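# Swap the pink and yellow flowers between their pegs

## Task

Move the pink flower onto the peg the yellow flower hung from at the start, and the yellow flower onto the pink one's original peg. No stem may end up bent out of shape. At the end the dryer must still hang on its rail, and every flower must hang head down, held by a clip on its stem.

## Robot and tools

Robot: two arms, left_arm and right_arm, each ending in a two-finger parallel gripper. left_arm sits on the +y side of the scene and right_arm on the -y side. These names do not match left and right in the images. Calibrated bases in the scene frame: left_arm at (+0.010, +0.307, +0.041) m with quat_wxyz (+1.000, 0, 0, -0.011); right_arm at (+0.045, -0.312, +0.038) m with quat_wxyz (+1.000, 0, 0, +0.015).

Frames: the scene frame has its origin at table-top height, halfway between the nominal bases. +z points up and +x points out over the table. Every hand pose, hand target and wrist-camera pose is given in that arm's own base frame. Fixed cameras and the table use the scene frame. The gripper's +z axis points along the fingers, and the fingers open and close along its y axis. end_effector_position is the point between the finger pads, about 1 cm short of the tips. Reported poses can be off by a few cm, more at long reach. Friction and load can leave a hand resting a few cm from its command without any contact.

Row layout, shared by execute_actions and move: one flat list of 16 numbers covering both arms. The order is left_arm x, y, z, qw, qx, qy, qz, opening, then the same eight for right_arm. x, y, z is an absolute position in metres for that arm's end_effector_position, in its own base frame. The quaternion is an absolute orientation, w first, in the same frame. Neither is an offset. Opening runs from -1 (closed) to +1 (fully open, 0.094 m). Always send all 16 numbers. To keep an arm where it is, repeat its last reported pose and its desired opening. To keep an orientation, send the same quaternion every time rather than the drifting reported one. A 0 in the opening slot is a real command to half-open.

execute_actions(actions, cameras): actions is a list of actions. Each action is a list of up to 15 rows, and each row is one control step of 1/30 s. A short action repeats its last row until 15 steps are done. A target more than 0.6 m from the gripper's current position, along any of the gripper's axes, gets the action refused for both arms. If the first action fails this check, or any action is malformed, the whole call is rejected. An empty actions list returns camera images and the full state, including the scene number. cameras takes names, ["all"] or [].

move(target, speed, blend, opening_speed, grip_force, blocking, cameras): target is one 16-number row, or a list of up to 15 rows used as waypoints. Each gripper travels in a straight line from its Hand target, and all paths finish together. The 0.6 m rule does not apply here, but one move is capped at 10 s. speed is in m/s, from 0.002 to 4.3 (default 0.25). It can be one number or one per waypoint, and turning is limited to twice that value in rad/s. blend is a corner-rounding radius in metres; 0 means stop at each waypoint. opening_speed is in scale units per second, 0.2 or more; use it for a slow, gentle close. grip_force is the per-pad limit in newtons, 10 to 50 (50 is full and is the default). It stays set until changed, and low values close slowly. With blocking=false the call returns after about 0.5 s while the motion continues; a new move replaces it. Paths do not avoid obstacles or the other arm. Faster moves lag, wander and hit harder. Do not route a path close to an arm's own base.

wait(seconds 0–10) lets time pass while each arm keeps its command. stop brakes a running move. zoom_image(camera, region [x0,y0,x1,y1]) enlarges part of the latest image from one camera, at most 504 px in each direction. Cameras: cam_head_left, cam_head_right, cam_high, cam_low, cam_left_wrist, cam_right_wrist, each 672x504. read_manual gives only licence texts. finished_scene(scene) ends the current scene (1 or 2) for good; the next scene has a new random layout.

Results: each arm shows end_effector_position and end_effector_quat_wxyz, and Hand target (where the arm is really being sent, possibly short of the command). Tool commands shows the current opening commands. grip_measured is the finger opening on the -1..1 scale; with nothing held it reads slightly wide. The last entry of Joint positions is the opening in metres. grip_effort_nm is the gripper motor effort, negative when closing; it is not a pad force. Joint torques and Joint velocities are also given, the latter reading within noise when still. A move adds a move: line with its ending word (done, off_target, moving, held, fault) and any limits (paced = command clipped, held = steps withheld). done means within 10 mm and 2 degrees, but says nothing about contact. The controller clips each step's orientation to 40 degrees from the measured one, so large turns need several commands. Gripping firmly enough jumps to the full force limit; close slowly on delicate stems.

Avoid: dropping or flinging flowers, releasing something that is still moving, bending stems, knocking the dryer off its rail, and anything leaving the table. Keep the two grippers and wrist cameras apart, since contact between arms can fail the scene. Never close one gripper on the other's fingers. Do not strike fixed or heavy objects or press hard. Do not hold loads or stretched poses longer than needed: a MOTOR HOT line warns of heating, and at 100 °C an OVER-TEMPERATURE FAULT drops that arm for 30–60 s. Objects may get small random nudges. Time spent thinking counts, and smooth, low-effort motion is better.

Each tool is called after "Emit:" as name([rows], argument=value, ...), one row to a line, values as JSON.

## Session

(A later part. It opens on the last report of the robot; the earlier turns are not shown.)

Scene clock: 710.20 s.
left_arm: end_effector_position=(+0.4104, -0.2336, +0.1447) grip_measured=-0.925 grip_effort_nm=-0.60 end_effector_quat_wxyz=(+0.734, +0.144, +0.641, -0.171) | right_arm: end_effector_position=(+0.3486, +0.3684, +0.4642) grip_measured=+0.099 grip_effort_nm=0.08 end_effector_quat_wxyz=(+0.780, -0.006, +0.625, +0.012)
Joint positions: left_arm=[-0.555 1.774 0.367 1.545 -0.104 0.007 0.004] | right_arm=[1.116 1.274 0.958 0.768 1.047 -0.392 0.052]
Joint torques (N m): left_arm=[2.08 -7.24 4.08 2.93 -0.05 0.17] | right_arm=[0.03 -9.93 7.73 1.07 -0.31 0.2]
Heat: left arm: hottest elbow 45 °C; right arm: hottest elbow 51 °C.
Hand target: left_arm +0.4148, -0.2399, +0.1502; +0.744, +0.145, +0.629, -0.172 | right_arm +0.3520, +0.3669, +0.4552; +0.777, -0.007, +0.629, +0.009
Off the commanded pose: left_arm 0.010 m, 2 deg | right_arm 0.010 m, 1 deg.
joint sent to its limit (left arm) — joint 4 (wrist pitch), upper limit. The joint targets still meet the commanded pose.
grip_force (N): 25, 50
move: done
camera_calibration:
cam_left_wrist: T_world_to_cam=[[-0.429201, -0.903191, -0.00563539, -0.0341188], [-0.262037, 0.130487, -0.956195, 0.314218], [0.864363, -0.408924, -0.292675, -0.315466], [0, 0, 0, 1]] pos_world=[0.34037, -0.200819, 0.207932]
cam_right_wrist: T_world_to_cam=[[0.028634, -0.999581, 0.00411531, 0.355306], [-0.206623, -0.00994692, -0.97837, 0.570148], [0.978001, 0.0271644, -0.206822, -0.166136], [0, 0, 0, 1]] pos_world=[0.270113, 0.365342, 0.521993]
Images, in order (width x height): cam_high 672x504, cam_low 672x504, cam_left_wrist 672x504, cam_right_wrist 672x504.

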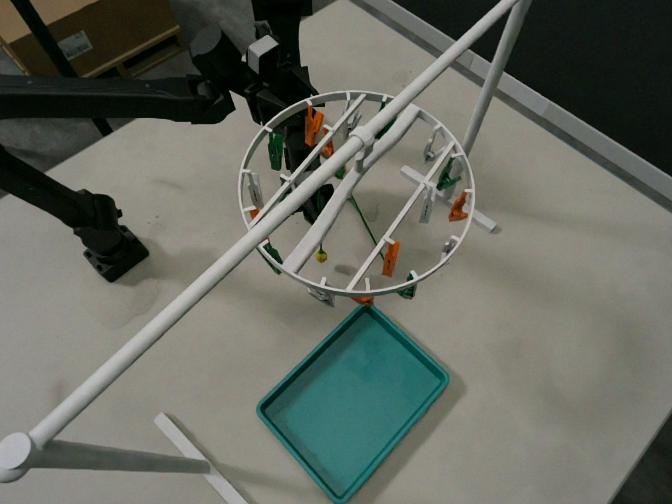

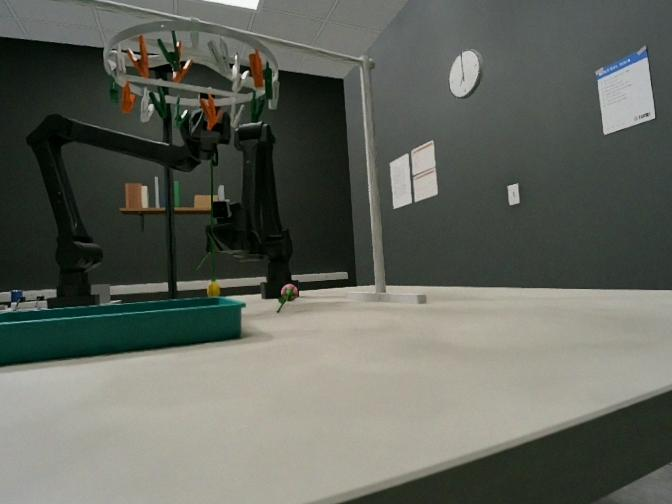

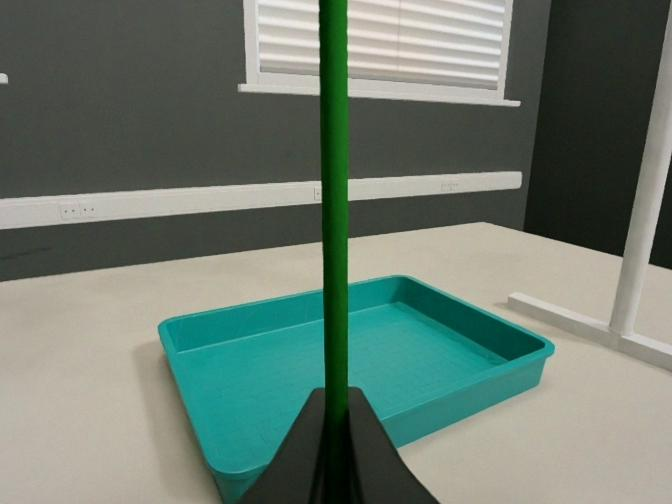

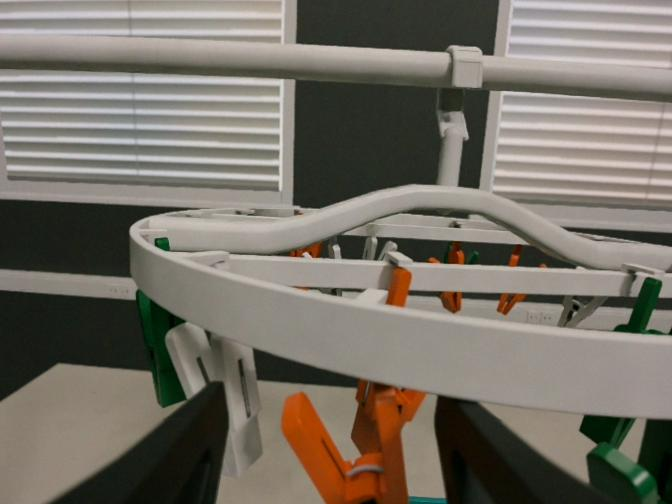

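Emit:
move(target=[0.415, -0.240, 0.150, 0.7464, 0.1446, 0.6263, -0.1724, -1.0, 0.390, 0.3655, 0.446, 0.7771, -0.0071, 0.6293, 0.0088, 0.0], speed=0.08, cameras=["cam_right_wrist", "cam_low"])

Emit:
zoom_image(camera="cam_right_wrist", region=[220, 300, 460, 504])

Scene clock: 724.87 s.
left_arm: end_effector_position=(+0.4104, -0.2336, +0.1447) grip_measured=-0.925 grip_effort_nm=-0.60 end_effector_quat_wxyz=(+0.734, +0.144, +0.641, -0.171) | right_arm: end_effector_position=(+0.3842, +0.3638, +0.4455) grip_measured=+0.001 grip_effort_nm=-0.07 end_effector_quat_wxyz=(+0.778, -0.013, +0.628, +0.006)
Joint positions: left_arm=[-0.555 1.774 0.367 1.545 -0.104 0.007 0.004] | right_arm=[1.034 1.313 0.958 0.738 0.972 -0.333 0.047]
Joint torques (N m): left_arm=[2.08 -7.18 4.1 2.93 -0.05 0.17] | right_arm=[-0.03 -10.11 9.74 1.17 -0.27 0.19]
Heat: left arm: hottest elbow 44 °C; right arm: hottest elbow 49 °C.
Hand target: left_arm +0.4148, -0.2400, +0.1502; +0.744, +0.145, +0.629, -0.172 | right_arm +0.3899, +0.3654, +0.4460; +0.777, -0.007, +0.629, +0.009
Off the commanded pose: left_arm 0.010 m, 2 deg | right_arm 0.006 m, 1 deg.
joint sent to its limit (left arm) — joint 4 (wrist pitch), upper limit. The joint targets still meet the commanded pose.
grip_force (N): 25, 50
move: done
camera_calibration:
cam_right_wrist: T_world_to_cam=[[0.0292524, -0.999335, 0.0217897, 0.34157], [-0.213899, -0.0275523, -0.976467, 0.567494], [0.976418, 0.0239032, -0.214562, -0.199423], [0, 0, 0, 1]] pos_world=[0.306115, 0.361745, 0.503908]
Images, in order (width x height): cam_low 672x504, cam_right_wrist 672x504.

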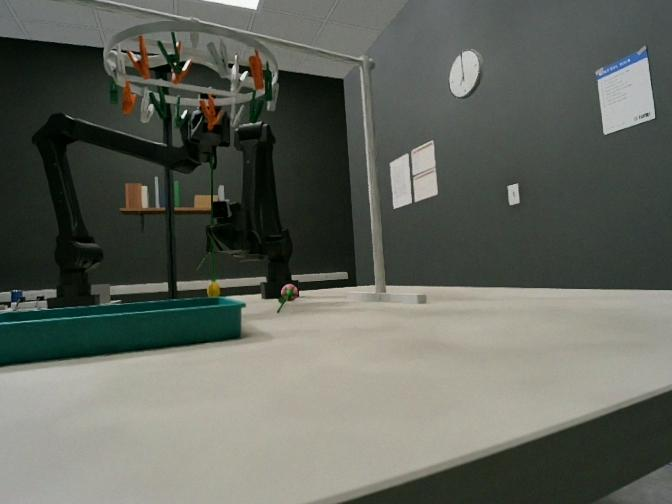

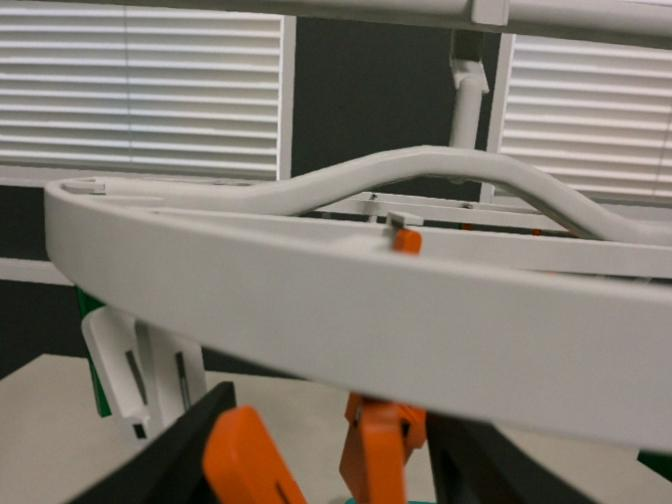

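Scaled by 2.100 from the camera's 672x504 image, which has a finer 960x720 frame.

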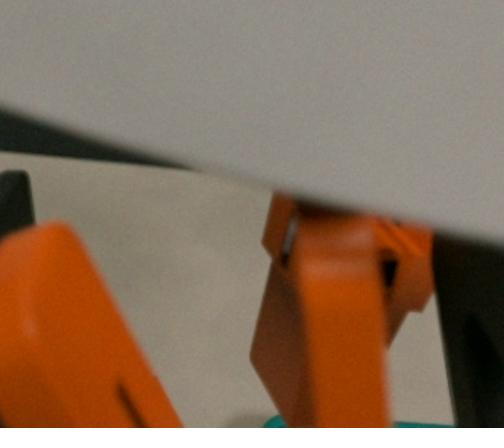

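Emit:
move([
  [0.415, -0.240, 0.150, 0.7464, 0.1446, 0.6263, -0.1724, -1.0, 0.390, 0.3655, 0.446, 0.7771, -0.0071, 0.6293, 0.0088, 0.2],
  [0.415, -0.240, 0.150, 0.7464, 0.1446, 0.6263, -0.1724, -1.0, 0.338, 0.362, 0.438, 0.7771, -0.0071, 0.6293, 0.0088, 0.2],
  [0.415, -0.240, 0.150, 0.7464, 0.1446, 0.6263, -0.1724, -1.0, 0.338, 0.343, 0.438, 0.7649, -0.1109, 0.6194, 0.1369, 0.2],
], speed=[0.08, 0.12, 0.2], blend=[0, 0.02, 0], cameras=["cam_right_wrist", "cam_low", "cam_high"])

Emit:
zoom_image(camera="cam_right_wrist", region=[200, 200, 480, 480])

Scene clock: 740.83 s.
left_arm: end_effector_position=(+0.4104, -0.2336, +0.1447) grip_measured=-0.925 grip_effort_nm=-0.60 end_effector_quat_wxyz=(+0.734, +0.144, +0.641, -0.171) | right_arm: end_effector_position=(+0.3355, +0.3475, +0.4461) grip_measured=+0.199 grip_effort_nm=0.08 end_effector_quat_wxyz=(+0.770, -0.113, +0.613, +0.138)
Joint positions: left_arm=[-0.555 1.774 0.367 1.545 -0.104 0.007 0.004] | right_arm=[1.021 1.072 0.784 0.569 0.643 -0.177 0.056]
Joint torques (N m): left_arm=[2.02 -7.3 4.08 2.92 -0.05 0.18] | right_arm=[-0.09 -7.06 7.95 1.46 -0.18 0.18]
Heat: left arm: hottest elbow 43 °C; right arm: hottest elbow 49 °C.
Hand target: left_arm +0.4148, -0.2400, +0.1502; +0.744, +0.145, +0.629, -0.172 | right_arm +0.3380, +0.3431, +0.4381; +0.765, -0.111, +0.619, +0.137
Off the commanded pose: left_arm 0.010 m, 2 deg | right_arm 0.010 m, 1 deg.
joint sent to its limit (left arm) — joint 4 (wrist pitch), upper limit. The joint targets still meet the commanded pose.
grip_force (N): 25, 50
move: done
camera_calibration:
cam_right_wrist: T_world_to_cam=[[0.354019, -0.935116, 0.0151044, 0.198371], [-0.184604, -0.0857022, -0.979069, 0.568801], [0.916838, 0.343821, -0.202966, -0.247782], [0, 0, 0, 1]] pos_world=[0.261951, 0.31944, 0.503608]
Images, in order (width x height): cam_high 672x504, cam_low 672x504, cam_right_wrist 672x504.

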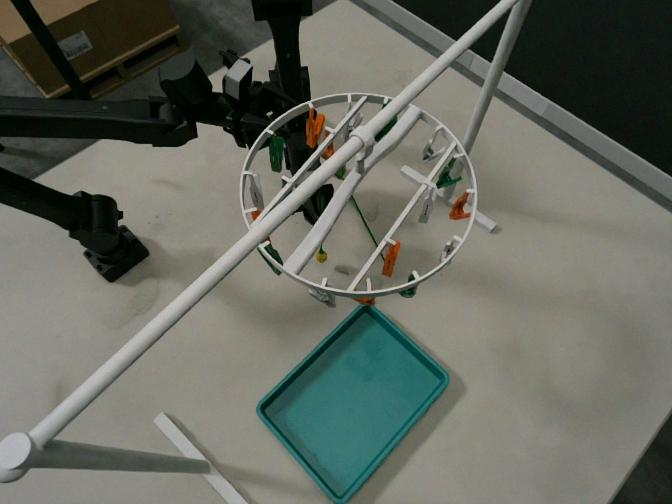

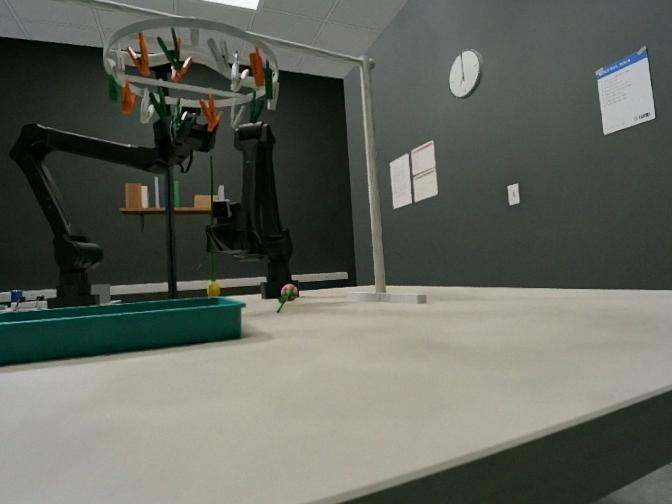

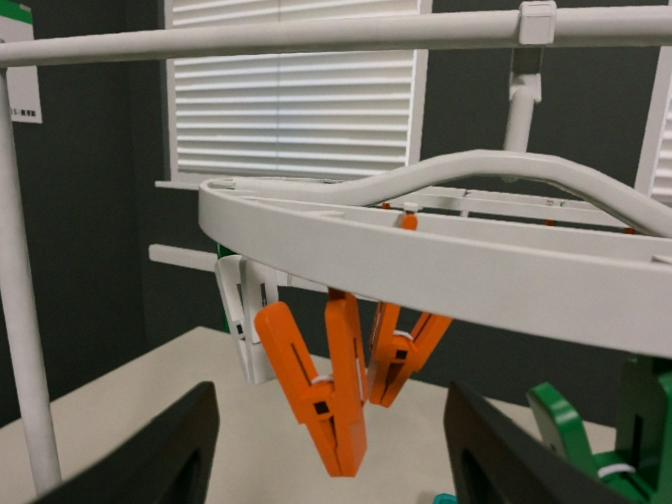

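Scaled by 1.800 from the camera's 672x504 image, which has a finer 960x720 frame.

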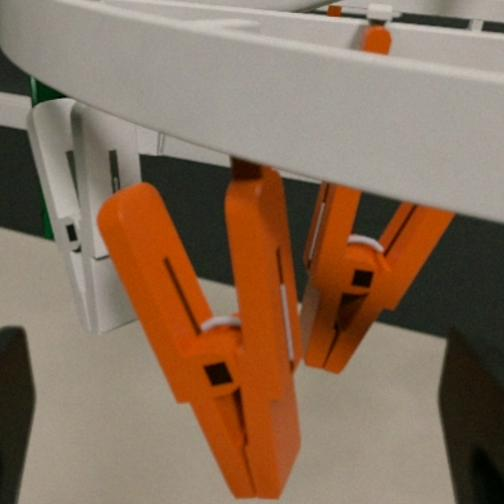

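Emit:
move(target=[0.415, -0.240, 0.150, 0.7464, 0.1446, 0.6263, -0.1724, -1.0, 0.371, 0.371, 0.436, 0.7740, -0.0565, 0.6268, 0.0698, 0.1], speed=0.1, cameras=["cam_right_wrist"])

Emit:
zoom_image(camera="cam_right_wrist", region=[200, 224, 480, 504])

Scene clock: 765.00 s.
left_arm: end_effector_position=(+0.4104, -0.2336, +0.1447) grip_measured=-0.925 grip_effort_nm=-0.60 end_effector_quat_wxyz=(+0.734, +0.144, +0.641, -0.171) | right_arm: end_effector_position=(+0.3684, +0.3588, +0.4086) grip_measured=+0.101 grip_effort_nm=-0.08 end_effector_quat_wxyz=(+0.763, -0.067, +0.641, +0.059)
Joint positions: left_arm=[-0.555 1.774 0.367 1.545 -0.104 0.007 0.004] | right_arm=[1.025 1.234 0.831 0.657 0.828 -0.216 0.052]
Joint torques (N m): left_arm=[2.02 -7.18 4.07 2.92 -0.05 0.18] | right_arm=[1.32 -7.94 12.94 2.32 -0.03 -0.14]
Heat: left arm: hottest elbow 43 °C; right arm: hottest elbow 47 °C.
Hand target: left_arm +0.4148, -0.2400, +0.1502; +0.744, +0.145, +0.629, -0.172 | right_arm +0.3697, +0.3696, +0.4353; +0.774, -0.056, +0.627, +0.070
Off the commanded pose: left_arm 0.010 m, 2 deg | right_arm 0.030 m, 3 deg.
joint sent to its limit (left arm) — joint 4 (wrist pitch), upper limit. The joint targets still meet the commanded pose.
grip_force (N): 25, 50
move: off_target (right_arm)
camera_calibration:
cam_right_wrist: T_world_to_cam=[[0.179453, -0.983109, 0.0359605, 0.270872], [-0.244367, -0.0799545, -0.966381, 0.553899], [0.952933, 0.164633, -0.254587, -0.217373], [0, 0, 0, 1]] pos_world=[0.293887, 0.34637, 0.470197]
Images, in order (width x height): cam_right_wrist 672x504.

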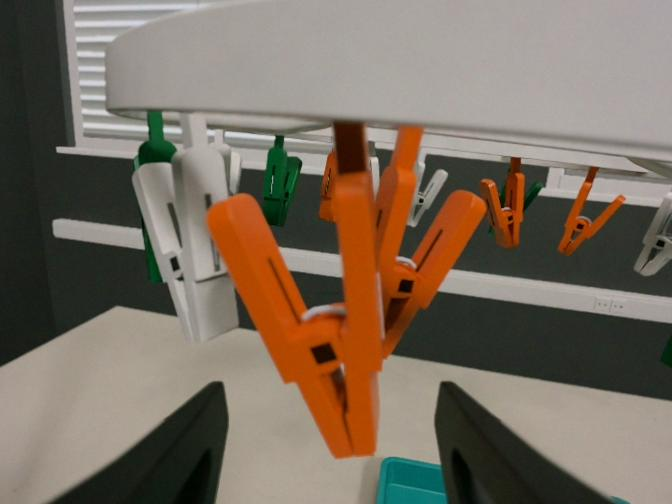

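Scaled by 1.800 from the camera's 672x504 image, which has a finer 960x720 frame.

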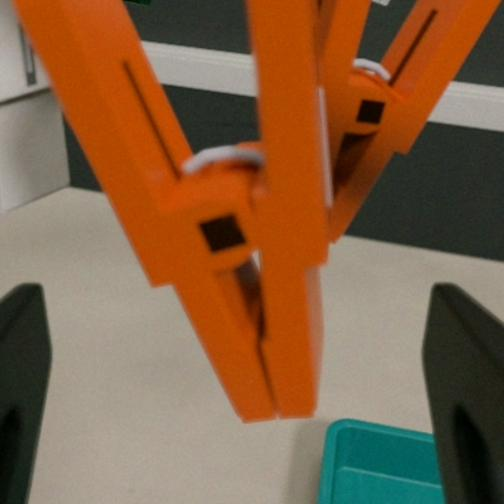

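Emit:
move(target=[0.415, -0.240, 0.150, 0.7464, 0.1446, 0.6263, -0.1724, -1.0, 0.340, 0.374, 0.474, 0.7740, -0.0565, 0.6268, 0.0698, 0.1], speed=0.1, cameras=["cam_right_wrist"])

Emit:
zoom_image(camera="cam_right_wrist", region=[200, 224, 480, 504])

Scene clock: 776.80 s.
left_arm: end_effector_position=(+0.4104, -0.2336, +0.1447) grip_measured=-0.925 grip_effort_nm=-0.60 end_effector_quat_wxyz=(+0.734, +0.144, +0.641, -0.171) | right_arm: end_effector_position=(+0.3404, +0.3662, +0.4465) grip_measured=+0.101 grip_effort_nm=-0.08 end_effector_quat_wxyz=(+0.766, -0.063, +0.636, +0.062)
Joint positions: left_arm=[-0.555 1.774 0.367 1.545 -0.104 0.007 0.004] | right_arm=[1.098 1.183 0.881 0.599 0.896 -0.253 0.052]
Joint torques (N m): left_arm=[2.02 -7.18 4.1 2.93 -0.05 0.17] | right_arm=[1.44 -8.41 12.96 1.33 -0.06 -0.11]
Heat: left arm: hottest elbow 42 °C; right arm: hottest elbow 49 °C.
Hand target: left_arm +0.4148, -0.2400, +0.1502; +0.744, +0.145, +0.629, -0.172 | right_arm +0.3391, +0.3728, +0.4735; +0.774, -0.056, +0.627, +0.070
Off the commanded pose: left_arm 0.010 m, 2 deg | right_arm 0.029 m, 2 deg.
joint sent to its limit (left arm) — joint 4 (wrist pitch), upper limit. The joint targets still meet the commanded pose.
grip_force (N): 25, 50
move: off_target (right_arm)
camera_calibration:
cam_right_wrist: T_world_to_cam=[[0.179666, -0.98333, 0.0279562, 0.285376], [-0.233544, -0.070243, -0.969806, 0.578591], [0.955603, 0.167712, -0.242271, -0.189652], [0, 0, 0, 1]] pos_world=[0.265086, 0.353068, 0.507196]
Images, in order (width x height): cam_right_wrist 672x504.

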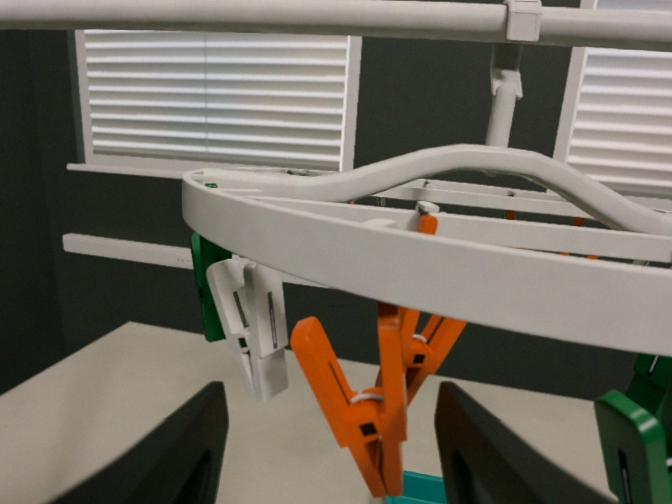

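Scaled by 1.800 from the camera's 672x504 image, which has a finer 960x720 frame.

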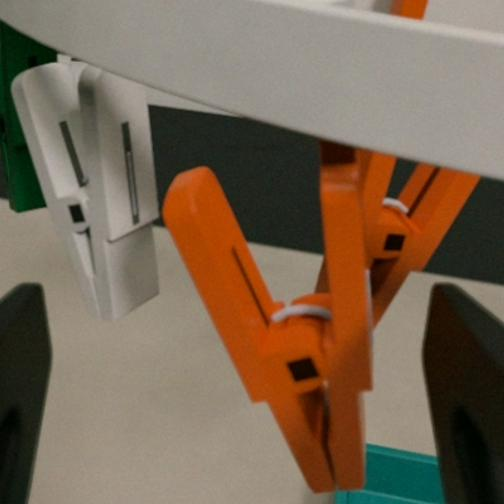

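Emit:
move(target=[0.415, -0.240, 0.150, 0.7464, 0.1446, 0.6263, -0.1724, -1.0, 0.366, 0.3705, 0.480, 0.7740, -0.0565, 0.6268, 0.0698, 0.1], speed=0.08, cameras=["cam_right_wrist"])

Emit:
zoom_image(camera="cam_right_wrist", region=[200, 224, 480, 504])

Scene clock: 794.50 s.
left_arm: end_effector_position=(+0.4104, -0.2336, +0.1447) grip_measured=-0.925 grip_effort_nm=-0.60 end_effector_quat_wxyz=(+0.734, +0.144, +0.641, -0.171) | right_arm: end_effector_position=(+0.3581, +0.3655, +0.4548) grip_measured=+0.101 grip_effort_nm=-0.08 end_effector_quat_wxyz=(+0.767, -0.075, +0.634, +0.058)
Joint positions: left_arm=[-0.555 1.774 0.367 1.545 -0.104 0.007 0.004] | right_arm=[1.053 1.191 0.913 0.559 0.841 -0.253 0.052]
Joint torques (N m): left_arm=[2.08 -7.18 4.08 2.93 -0.05 0.18] | right_arm=[-0.09 -8 13.31 1.33 -0.21 0.17]
Heat: left arm: hottest elbow 42 °C; right arm: hottest elbow 54 °C.
Hand target: left_arm +0.4148, -0.2400, +0.1502; +0.744, +0.145, +0.629, -0.172 | right_arm +0.3647, +0.3693, +0.4796; +0.774, -0.057, +0.626, +0.070
Off the commanded pose: left_arm 0.010 m, 2 deg | right_arm 0.027 m, 3 deg.
joint sent to its limit (left arm) — joint 4 (wrist pitch), upper limit. The joint targets still meet the commanded pose.
grip_force (N): 25, 50
move: off_target (right_arm)
camera_calibration:
cam_right_wrist: T_world_to_cam=[[0.187221, -0.980977, 0.0513117, 0.267033], [-0.227076, -0.0940399, -0.969326, 0.596868], [0.955712, 0.169826, -0.240362, -0.206079], [0, 0, 0, 1]] pos_world=[0.282493, 0.35308, 0.515324]
Images, in order (width x height): cam_right_wrist 672x504.

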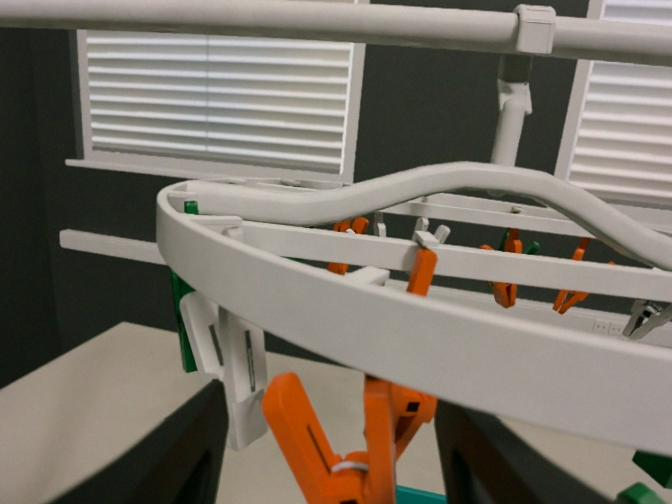

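Scaled by 1.800 from the camera's 672x504 image, which has a finer 960x720 frame.

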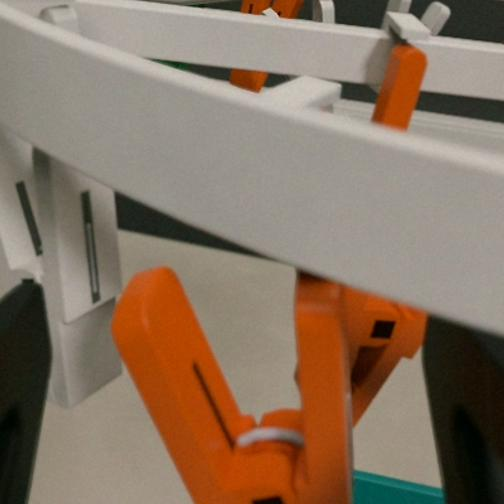

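Emit:
move(target=[0.415, -0.240, 0.150, 0.7464, 0.1446, 0.6263, -0.1724, -1.0, 0.366, 0.3705, 0.480, 0.7740, -0.0565, 0.6268, 0.0698, -0.72], speed=0.08, opening_speed=0.6, cameras=["cam_right_wrist", "cam_low", "cam_high", "cam_left_wrist"])

Emit:
zoom_image(camera="cam_right_wrist", region=[200, 224, 480, 504])

Emit:
zoom_image(camera="cam_low", region=[160, 80, 280, 220])

Scene clock: 805.10 s.
left_arm: end_effector_position=(+0.4104, -0.2336, +0.1447) grip_measured=-0.925 grip_effort_nm=-0.60 end_effector_quat_wxyz=(+0.734, +0.144, +0.641, -0.171) | right_arm: end_effector_position=(+0.3596, +0.3644, +0.4578) grip_measured=-0.713 grip_effort_nm=-0.37 end_effector_quat_wxyz=(+0.769, -0.072, +0.633, +0.058)
Joint positions: left_arm=[-0.555 1.774 0.367 1.545 -0.104 0.007 0.004] | right_arm=[1.049 1.191 0.918 0.559 0.84 -0.253 0.013]
Joint torques (N m): left_arm=[2.02 -7.24 4.08 2.93 -0.05 0.17] | right_arm=[-0.03 -7.77 12.96 1.28 -0.18 0.16]
Heat: left arm: hottest elbow 42 °C; right arm: hottest elbow 55 °C.
Hand target: left_arm +0.4148, -0.2400, +0.1502; +0.744, +0.145, +0.629, -0.172 | right_arm +0.3651, +0.3694, +0.4795; +0.774, -0.057, +0.627, +0.070
Off the commanded pose: left_arm 0.010 m, 2 deg | right_arm 0.024 m, 2 deg.
joint sent to its limit (left arm) — joint 4 (wrist pitch), upper limit. The joint targets still meet the commanded pose.
grip_force (N): 25, 50
move: off_target (right_arm)
camera_calibration:
cam_left_wrist: T_world_to_cam=[[-0.429201, -0.903191, -0.00563539, -0.0341188], [-0.262037, 0.130487, -0.956195, 0.314218], [0.864363, -0.408924, -0.292675, -0.315466], [0, 0, 0, 1]] pos_world=[0.34037, -0.200819, 0.207932]
cam_right_wrist: T_world_to_cam=[[0.183723, -0.981858, 0.0469203, 0.269146], [-0.224754, -0.0884279, -0.970395, 0.597593], [0.956939, 0.167738, -0.236923, -0.207877], [0, 0, 0, 1]] pos_world=[0.283788, 0.351976, 0.518022]
Images, in order (width x height): cam_high 672x504, cam_low 672x504, cam_left_wrist 672x504, cam_right_wrist 672x504.

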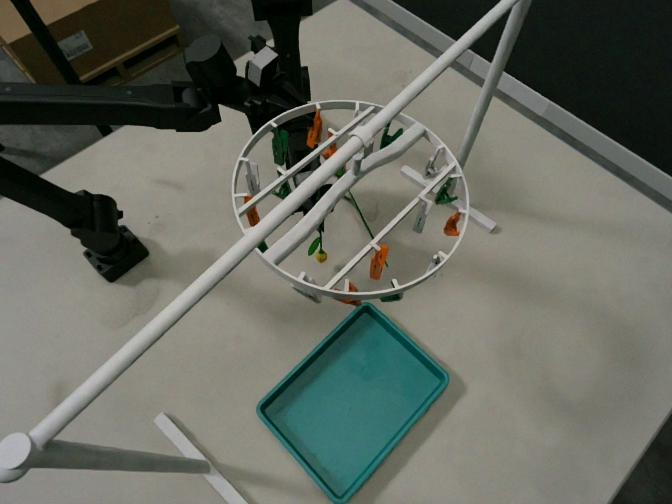

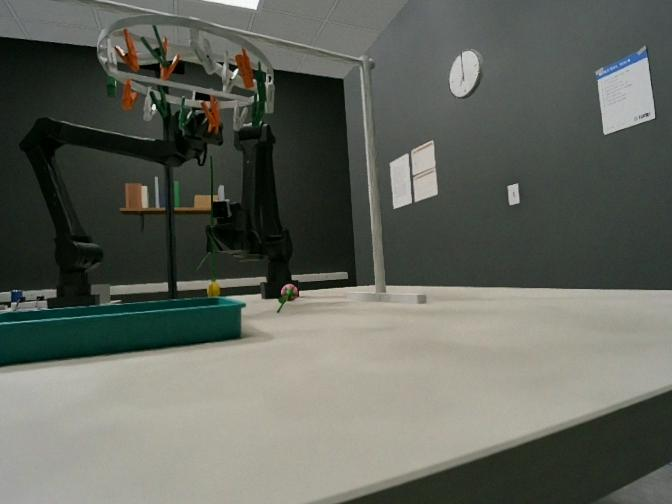

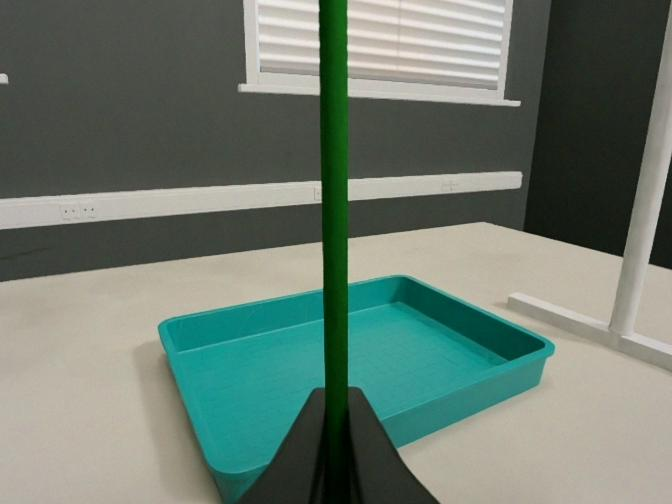

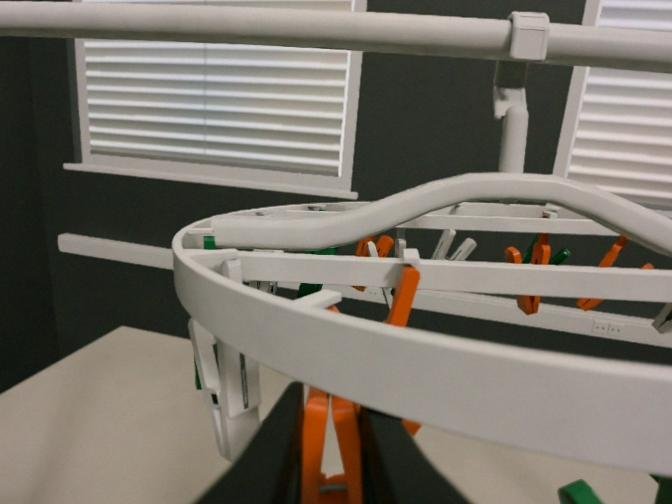

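Scaled by 1.800 from the camera's 672x504 image, which has a finer 960x720 frame.

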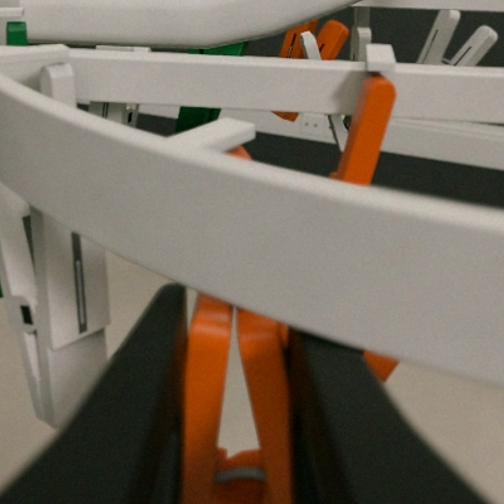

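Scaled by 3.600 from the camera's 672x504 image, which has a finer 960x720 frame.

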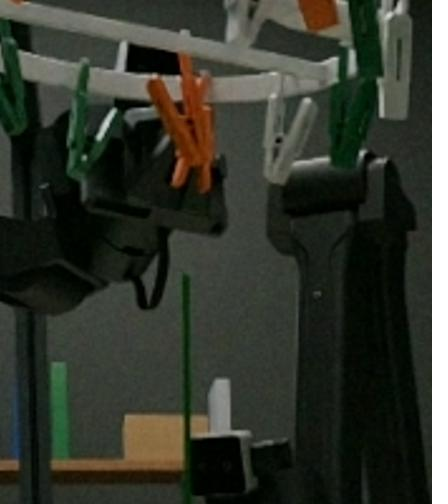

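Emit:
move(target=[0.4034, -0.237, 0.203, 0.7559, 0.1469, 0.6155, -0.1687, -1.0, 0.366, 0.3705, 0.480, 0.7740, -0.0565, 0.6268, 0.0698, -0.72], speed=0.08, cameras=["cam_low", "cam_high", "cam_left_wrist", "cam_head_right", "cam_head_left"])

Emit:
zoom_image(camera="cam_low", region=[160, 80, 280, 220])

Emit:
zoom_image(camera="cam_high", region=[260, 80, 400, 220])

Emit:
zoom_image(camera="cam_head_right", region=[160, 0, 300, 140])

Scene clock: 833.70 s.
left_arm: end_effector_position=(+0.4070, -0.2340, +0.1994) grip_measured=-0.925 grip_effort_nm=-0.60 end_effector_quat_wxyz=(+0.755, +0.142, +0.618, -0.169) | right_arm: end_effector_position=(+0.3596, +0.3644, +0.4578) grip_measured=-0.713 grip_effort_nm=-0.37 end_effector_quat_wxyz=(+0.769, -0.072, +0.633, +0.058)
Joint positions: left_arm=[-0.563 1.58 0.367 1.413 -0.114 0.028 0.004] | right_arm=[1.049 1.191 0.918 0.559 0.84 -0.253 0.013]
Joint torques (N m): left_arm=[1.85 -8.47 3.75 1.66 -0.05 0.18] | right_arm=[0.15 -7.77 13.04 1.29 -0.18 0.16]
Heat: left arm: hottest elbow 41 °C; right arm: hottest elbow 57 °C.
Hand target: left_arm +0.4034, -0.2369, +0.2031; +0.756, +0.147, +0.615, -0.169 | right_arm +0.3651, +0.3694, +0.4795; +0.774, -0.057, +0.627, +0.070
Off the commanded pose: left_arm 0.006 m, 1 deg | right_arm 0.024 m, 2 deg.
grip_force (N): 25, 50
move: off_target (right_arm)
camera_calibration:
cam_left_wrist: T_world_to_cam=[[-0.423725, -0.905624, -0.0173846, -0.0361277], [-0.204986, 0.114569, -0.972036, 0.341894], [0.882291, -0.408313, -0.234186, -0.315559], [0, 0, 0, 1]] pos_world=[0.33319, -0.200735, 0.257806]
Images, in order (width x height): cam_head_left 672x504, cam_head_right 672x504, cam_high 672x504, cam_low 672x504, cam_left_wrist 672x504.

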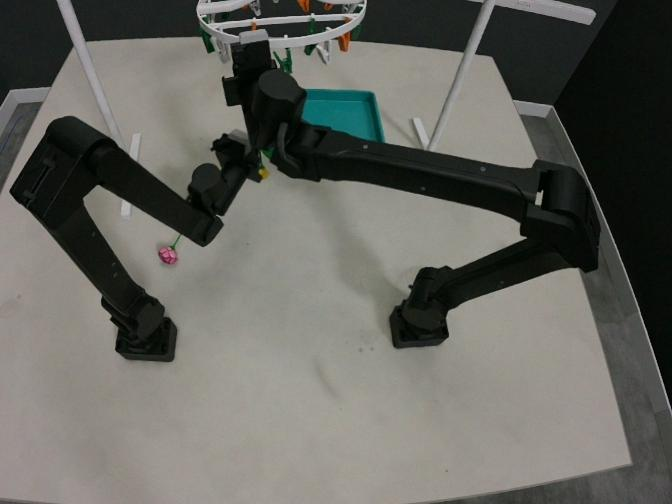

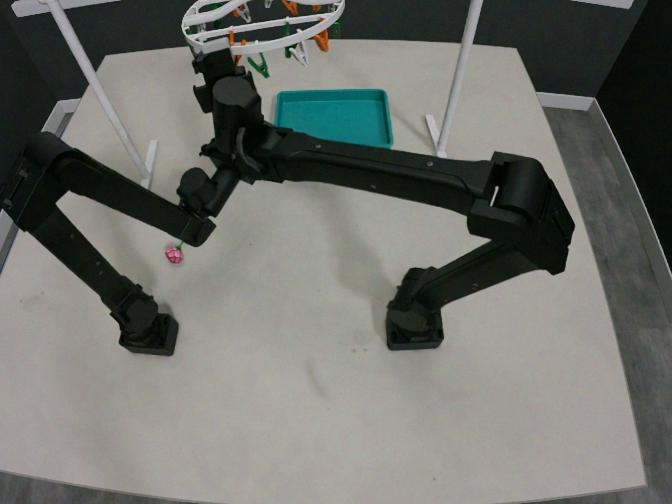

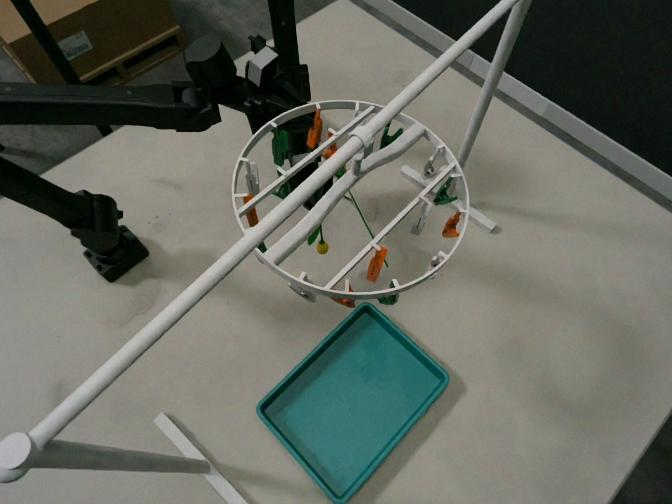

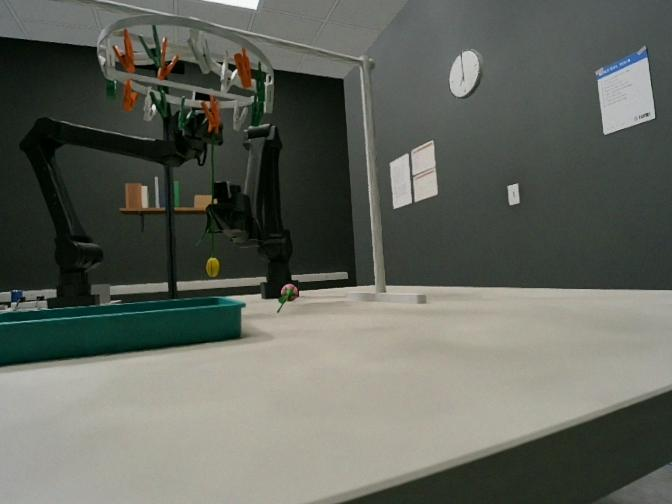

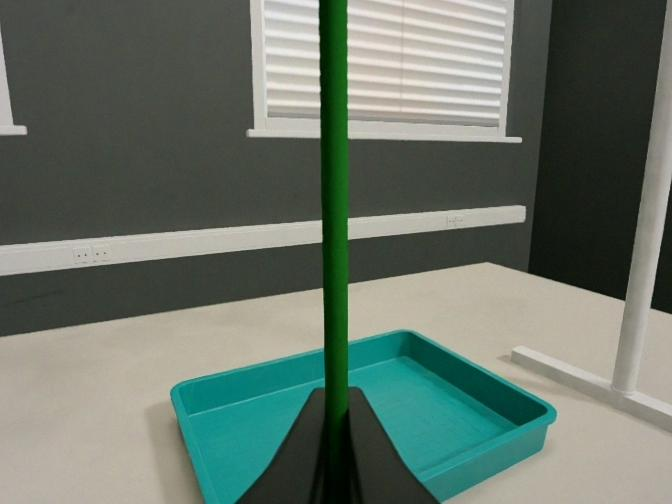

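Scaled by 3.600 from the camera's 672x504 image, which has a finer 960x720 frame.

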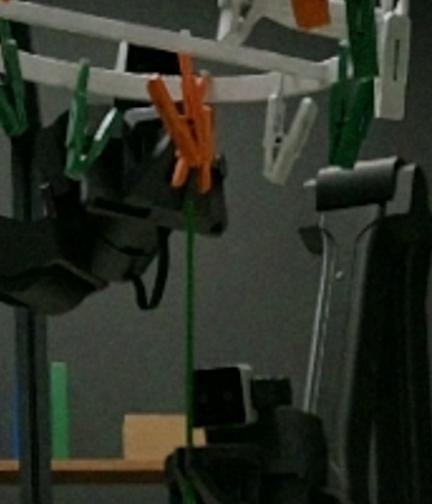

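Scaled by 3.600 from the camera's 672x504 image, which has a finer 960x720 frame.

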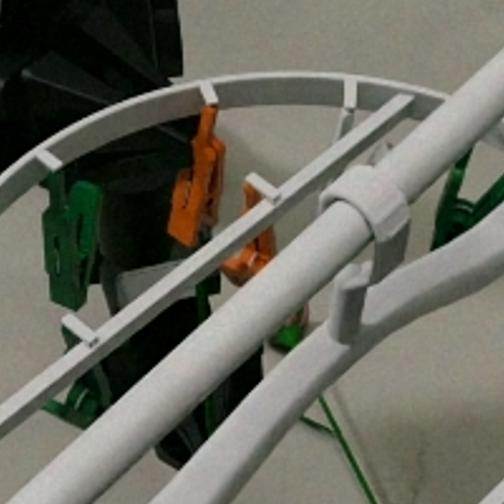

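Scaled by 3.600 from the camera's 672x504 image, which has a finer 960x720 frame.

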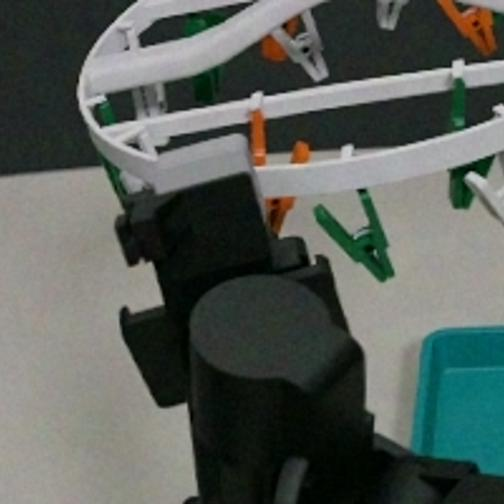

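Emit:
move(target=[0.394, -0.2355, 0.207, 0.7559, 0.1469, 0.6155, -0.1687, -1.0, 0.366, 0.3705, 0.480, 0.7740, -0.0565, 0.6268, 0.0698, -0.72], speed=0.06, cameras=["cam_low", "cam_high"])

Emit:
zoom_image(camera="cam_low", region=[180, 90, 250, 170])

Emit:
zoom_image(camera="cam_high", region=[280, 90, 360, 190])

Scene clock: 844.00 s.
left_arm: end_effector_position=(+0.3973, -0.2325, +0.2025) grip_measured=-0.925 grip_effort_nm=-0.60 end_effector_quat_wxyz=(+0.754, +0.142, +0.619, -0.169) | right_arm: end_effector_position=(+0.3596, +0.3644, +0.4578) grip_measured=-0.713 grip_effort_nm=-0.37 end_effector_quat_wxyz=(+0.769, -0.072, +0.633, +0.058)
Joint positions: left_arm=[-0.577 1.546 0.343 1.4 -0.127 0.031 0.004] | right_arm=[1.049 1.191 0.918 0.559 0.84 -0.253 0.013]
Joint torques (N m): left_arm=[1.79 -8.18 3.93 1.62 -0.05 0.2] | right_arm=[0.21 -7.65 12.98 1.33 -0.19 0.16]
Heat: left arm: hottest elbow 41 °C; right arm: hottest elbow 58 °C.
Hand target: left_arm +0.3940, -0.2355, +0.2070; +0.756, +0.147, +0.615, -0.169 | right_arm +0.3651, +0.3694, +0.4795; +0.774, -0.057, +0.627, +0.070
Off the commanded pose: left_arm 0.006 m, 1 deg | right_arm 0.024 m, 2 deg.
grip_force (N): 25, 50
move: off_target (right_arm)
Images, in order (width x height): cam_high 672x504, cam_low 672x504.

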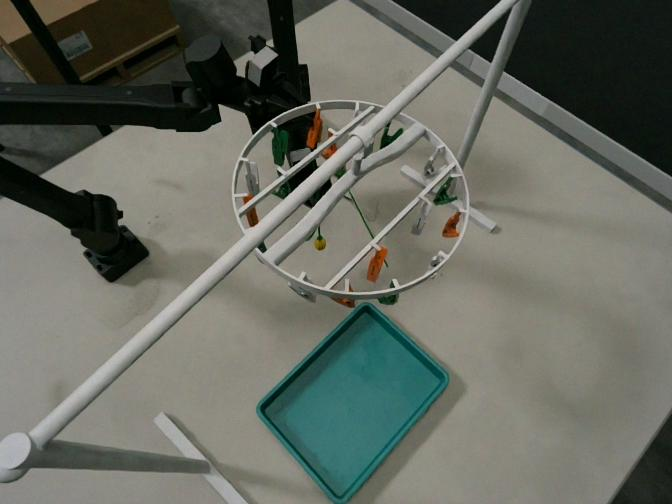

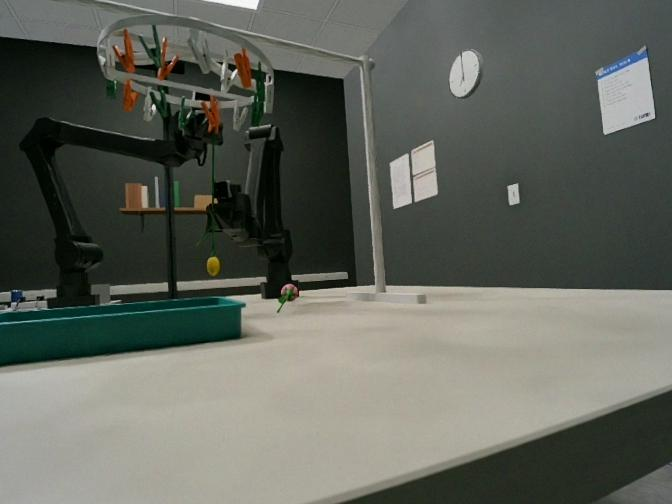

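Scaled by 6.300 from the camera's 672x504 image, which has a finer 960x720 frame.

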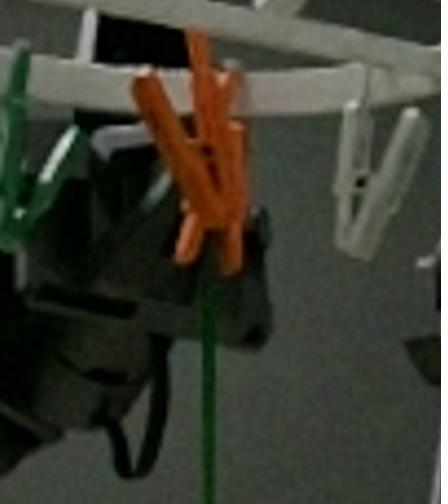

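Scaled by 5.040 from the camera's 672x504 image, which has a finer 960x720 frame.

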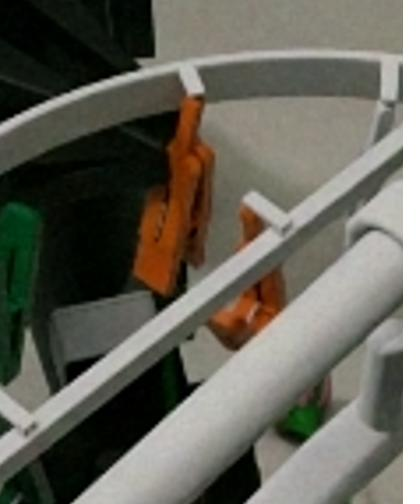

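Emit:
move(target=[0.394, -0.2355, 0.232, 0.7559, 0.1469, 0.6155, -0.1687, -1.0, 0.366, 0.3705, 0.480, 0.7740, -0.0565, 0.6268, 0.0698, -0.72], speed=0.05, cameras=["cam_low", "cam_high", "cam_left_wrist", "cam_right_wrist"])

Emit:
zoom_image(camera="cam_low", region=[180, 90, 250, 170])

Emit:
zoom_image(camera="cam_high", region=[280, 90, 360, 190])

Scene clock: 851.07 s.
left_arm: end_effector_position=(+0.3943, -0.2305, +0.2228) grip_measured=-0.925 grip_effort_nm=-0.60 end_effector_quat_wxyz=(+0.751, +0.144, +0.623, -0.168) | right_arm: end_effector_position=(+0.3596, +0.3644, +0.4578) grip_measured=-0.713 grip_effort_nm=-0.37 end_effector_quat_wxyz=(+0.769, -0.072, +0.633, +0.058)
Joint positions: left_arm=[-0.577 1.427 0.343 1.269 -0.128 0.031 0.004] | right_arm=[1.049 1.191 0.918 0.559 0.84 -0.253 0.013]
Joint torques (N m): left_arm=[1.79 -7.3 5.71 1.51 -0.05 0.17] | right_arm=[0.32 -7.59 13.01 1.32 -0.18 0.18]
Heat: left arm: hottest elbow 41 °C; right arm: hottest elbow 58 °C.
Hand target: left_arm +0.3939, -0.2354, +0.2321; +0.756, +0.147, +0.615, -0.169 | right_arm +0.3651, +0.3694, +0.4795; +0.774, -0.057, +0.627, +0.070
Off the commanded pose: left_arm 0.010 m, 1 deg | right_arm 0.024 m, 2 deg.
grip_force (N): 25, 50
move: off_target (right_arm)
camera_calibration:
cam_left_wrist: T_world_to_cam=[[-0.423648, -0.905613, -0.019664, -0.0373575], [-0.216355, 0.122243, -0.968632, 0.367123], [0.87961, -0.406104, -0.247722, -0.292838], [0, 0, 0, 1]] pos_world=[0.321186, -0.197633, 0.28233]
cam_right_wrist: T_world_to_cam=[[0.183723, -0.981858, 0.0469203, 0.269146], [-0.224754, -0.0884279, -0.970395, 0.597593], [0.956939, 0.167738, -0.236923, -0.207877], [0, 0, 0, 1]] pos_world=[0.283788, 0.351976, 0.518022]
Images, in order (width x height): cam_high 672x504, cam_low 672x504, cam_left_wrist 672x504, cam_right_wrist 672x504.

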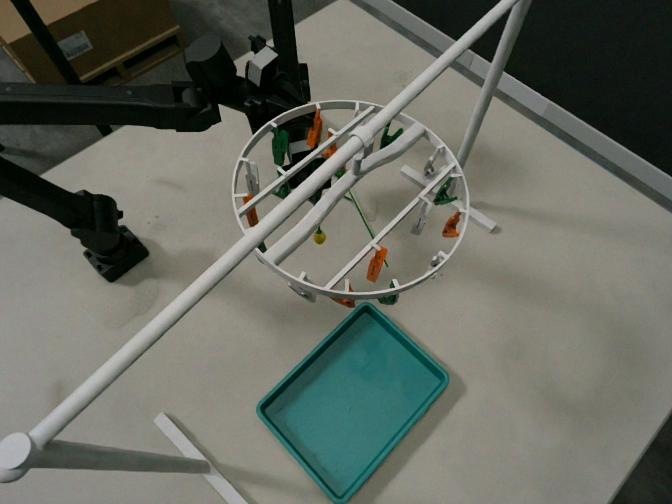

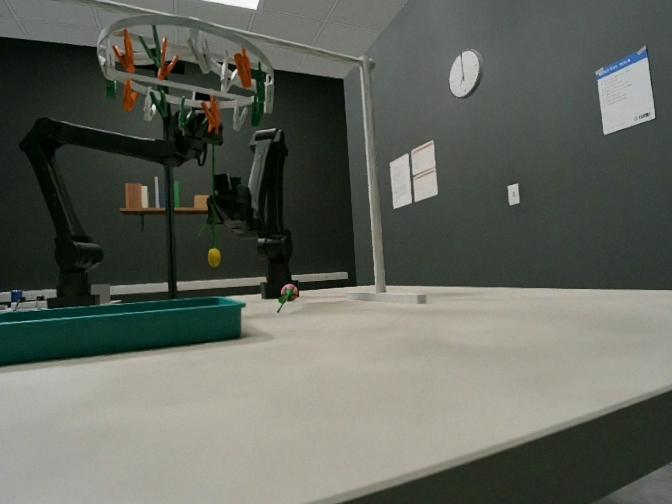

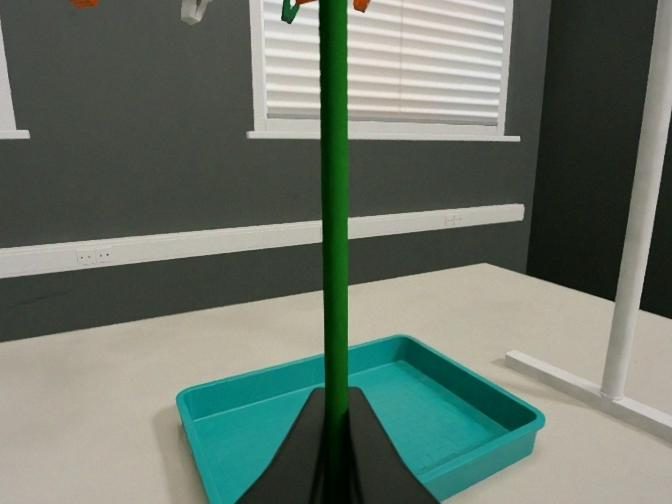

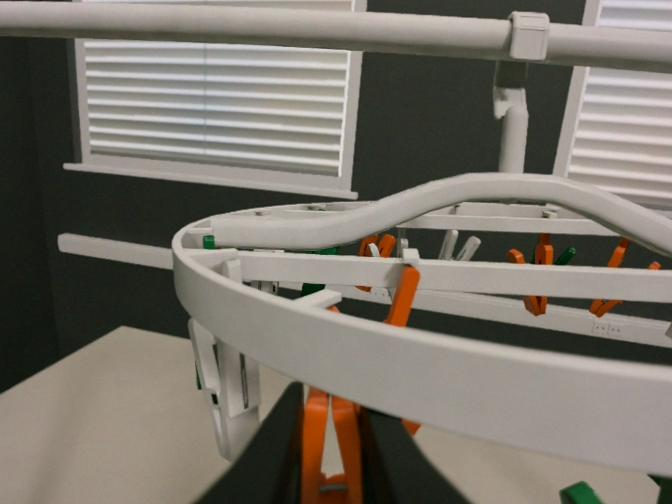

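Scaled by 6.300 from the camera's 672x504 image, which has a finer 960x720 frame.

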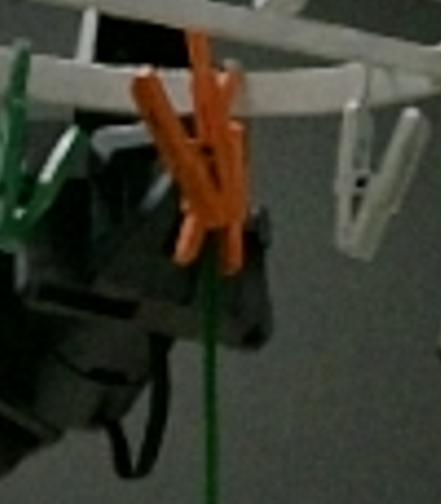

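Scaled by 5.040 from the camera's 672x504 image, which has a finer 960x720 frame.

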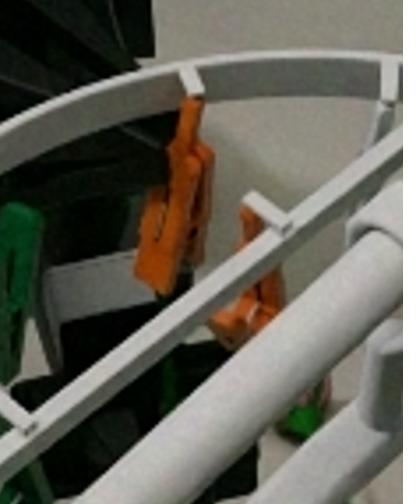

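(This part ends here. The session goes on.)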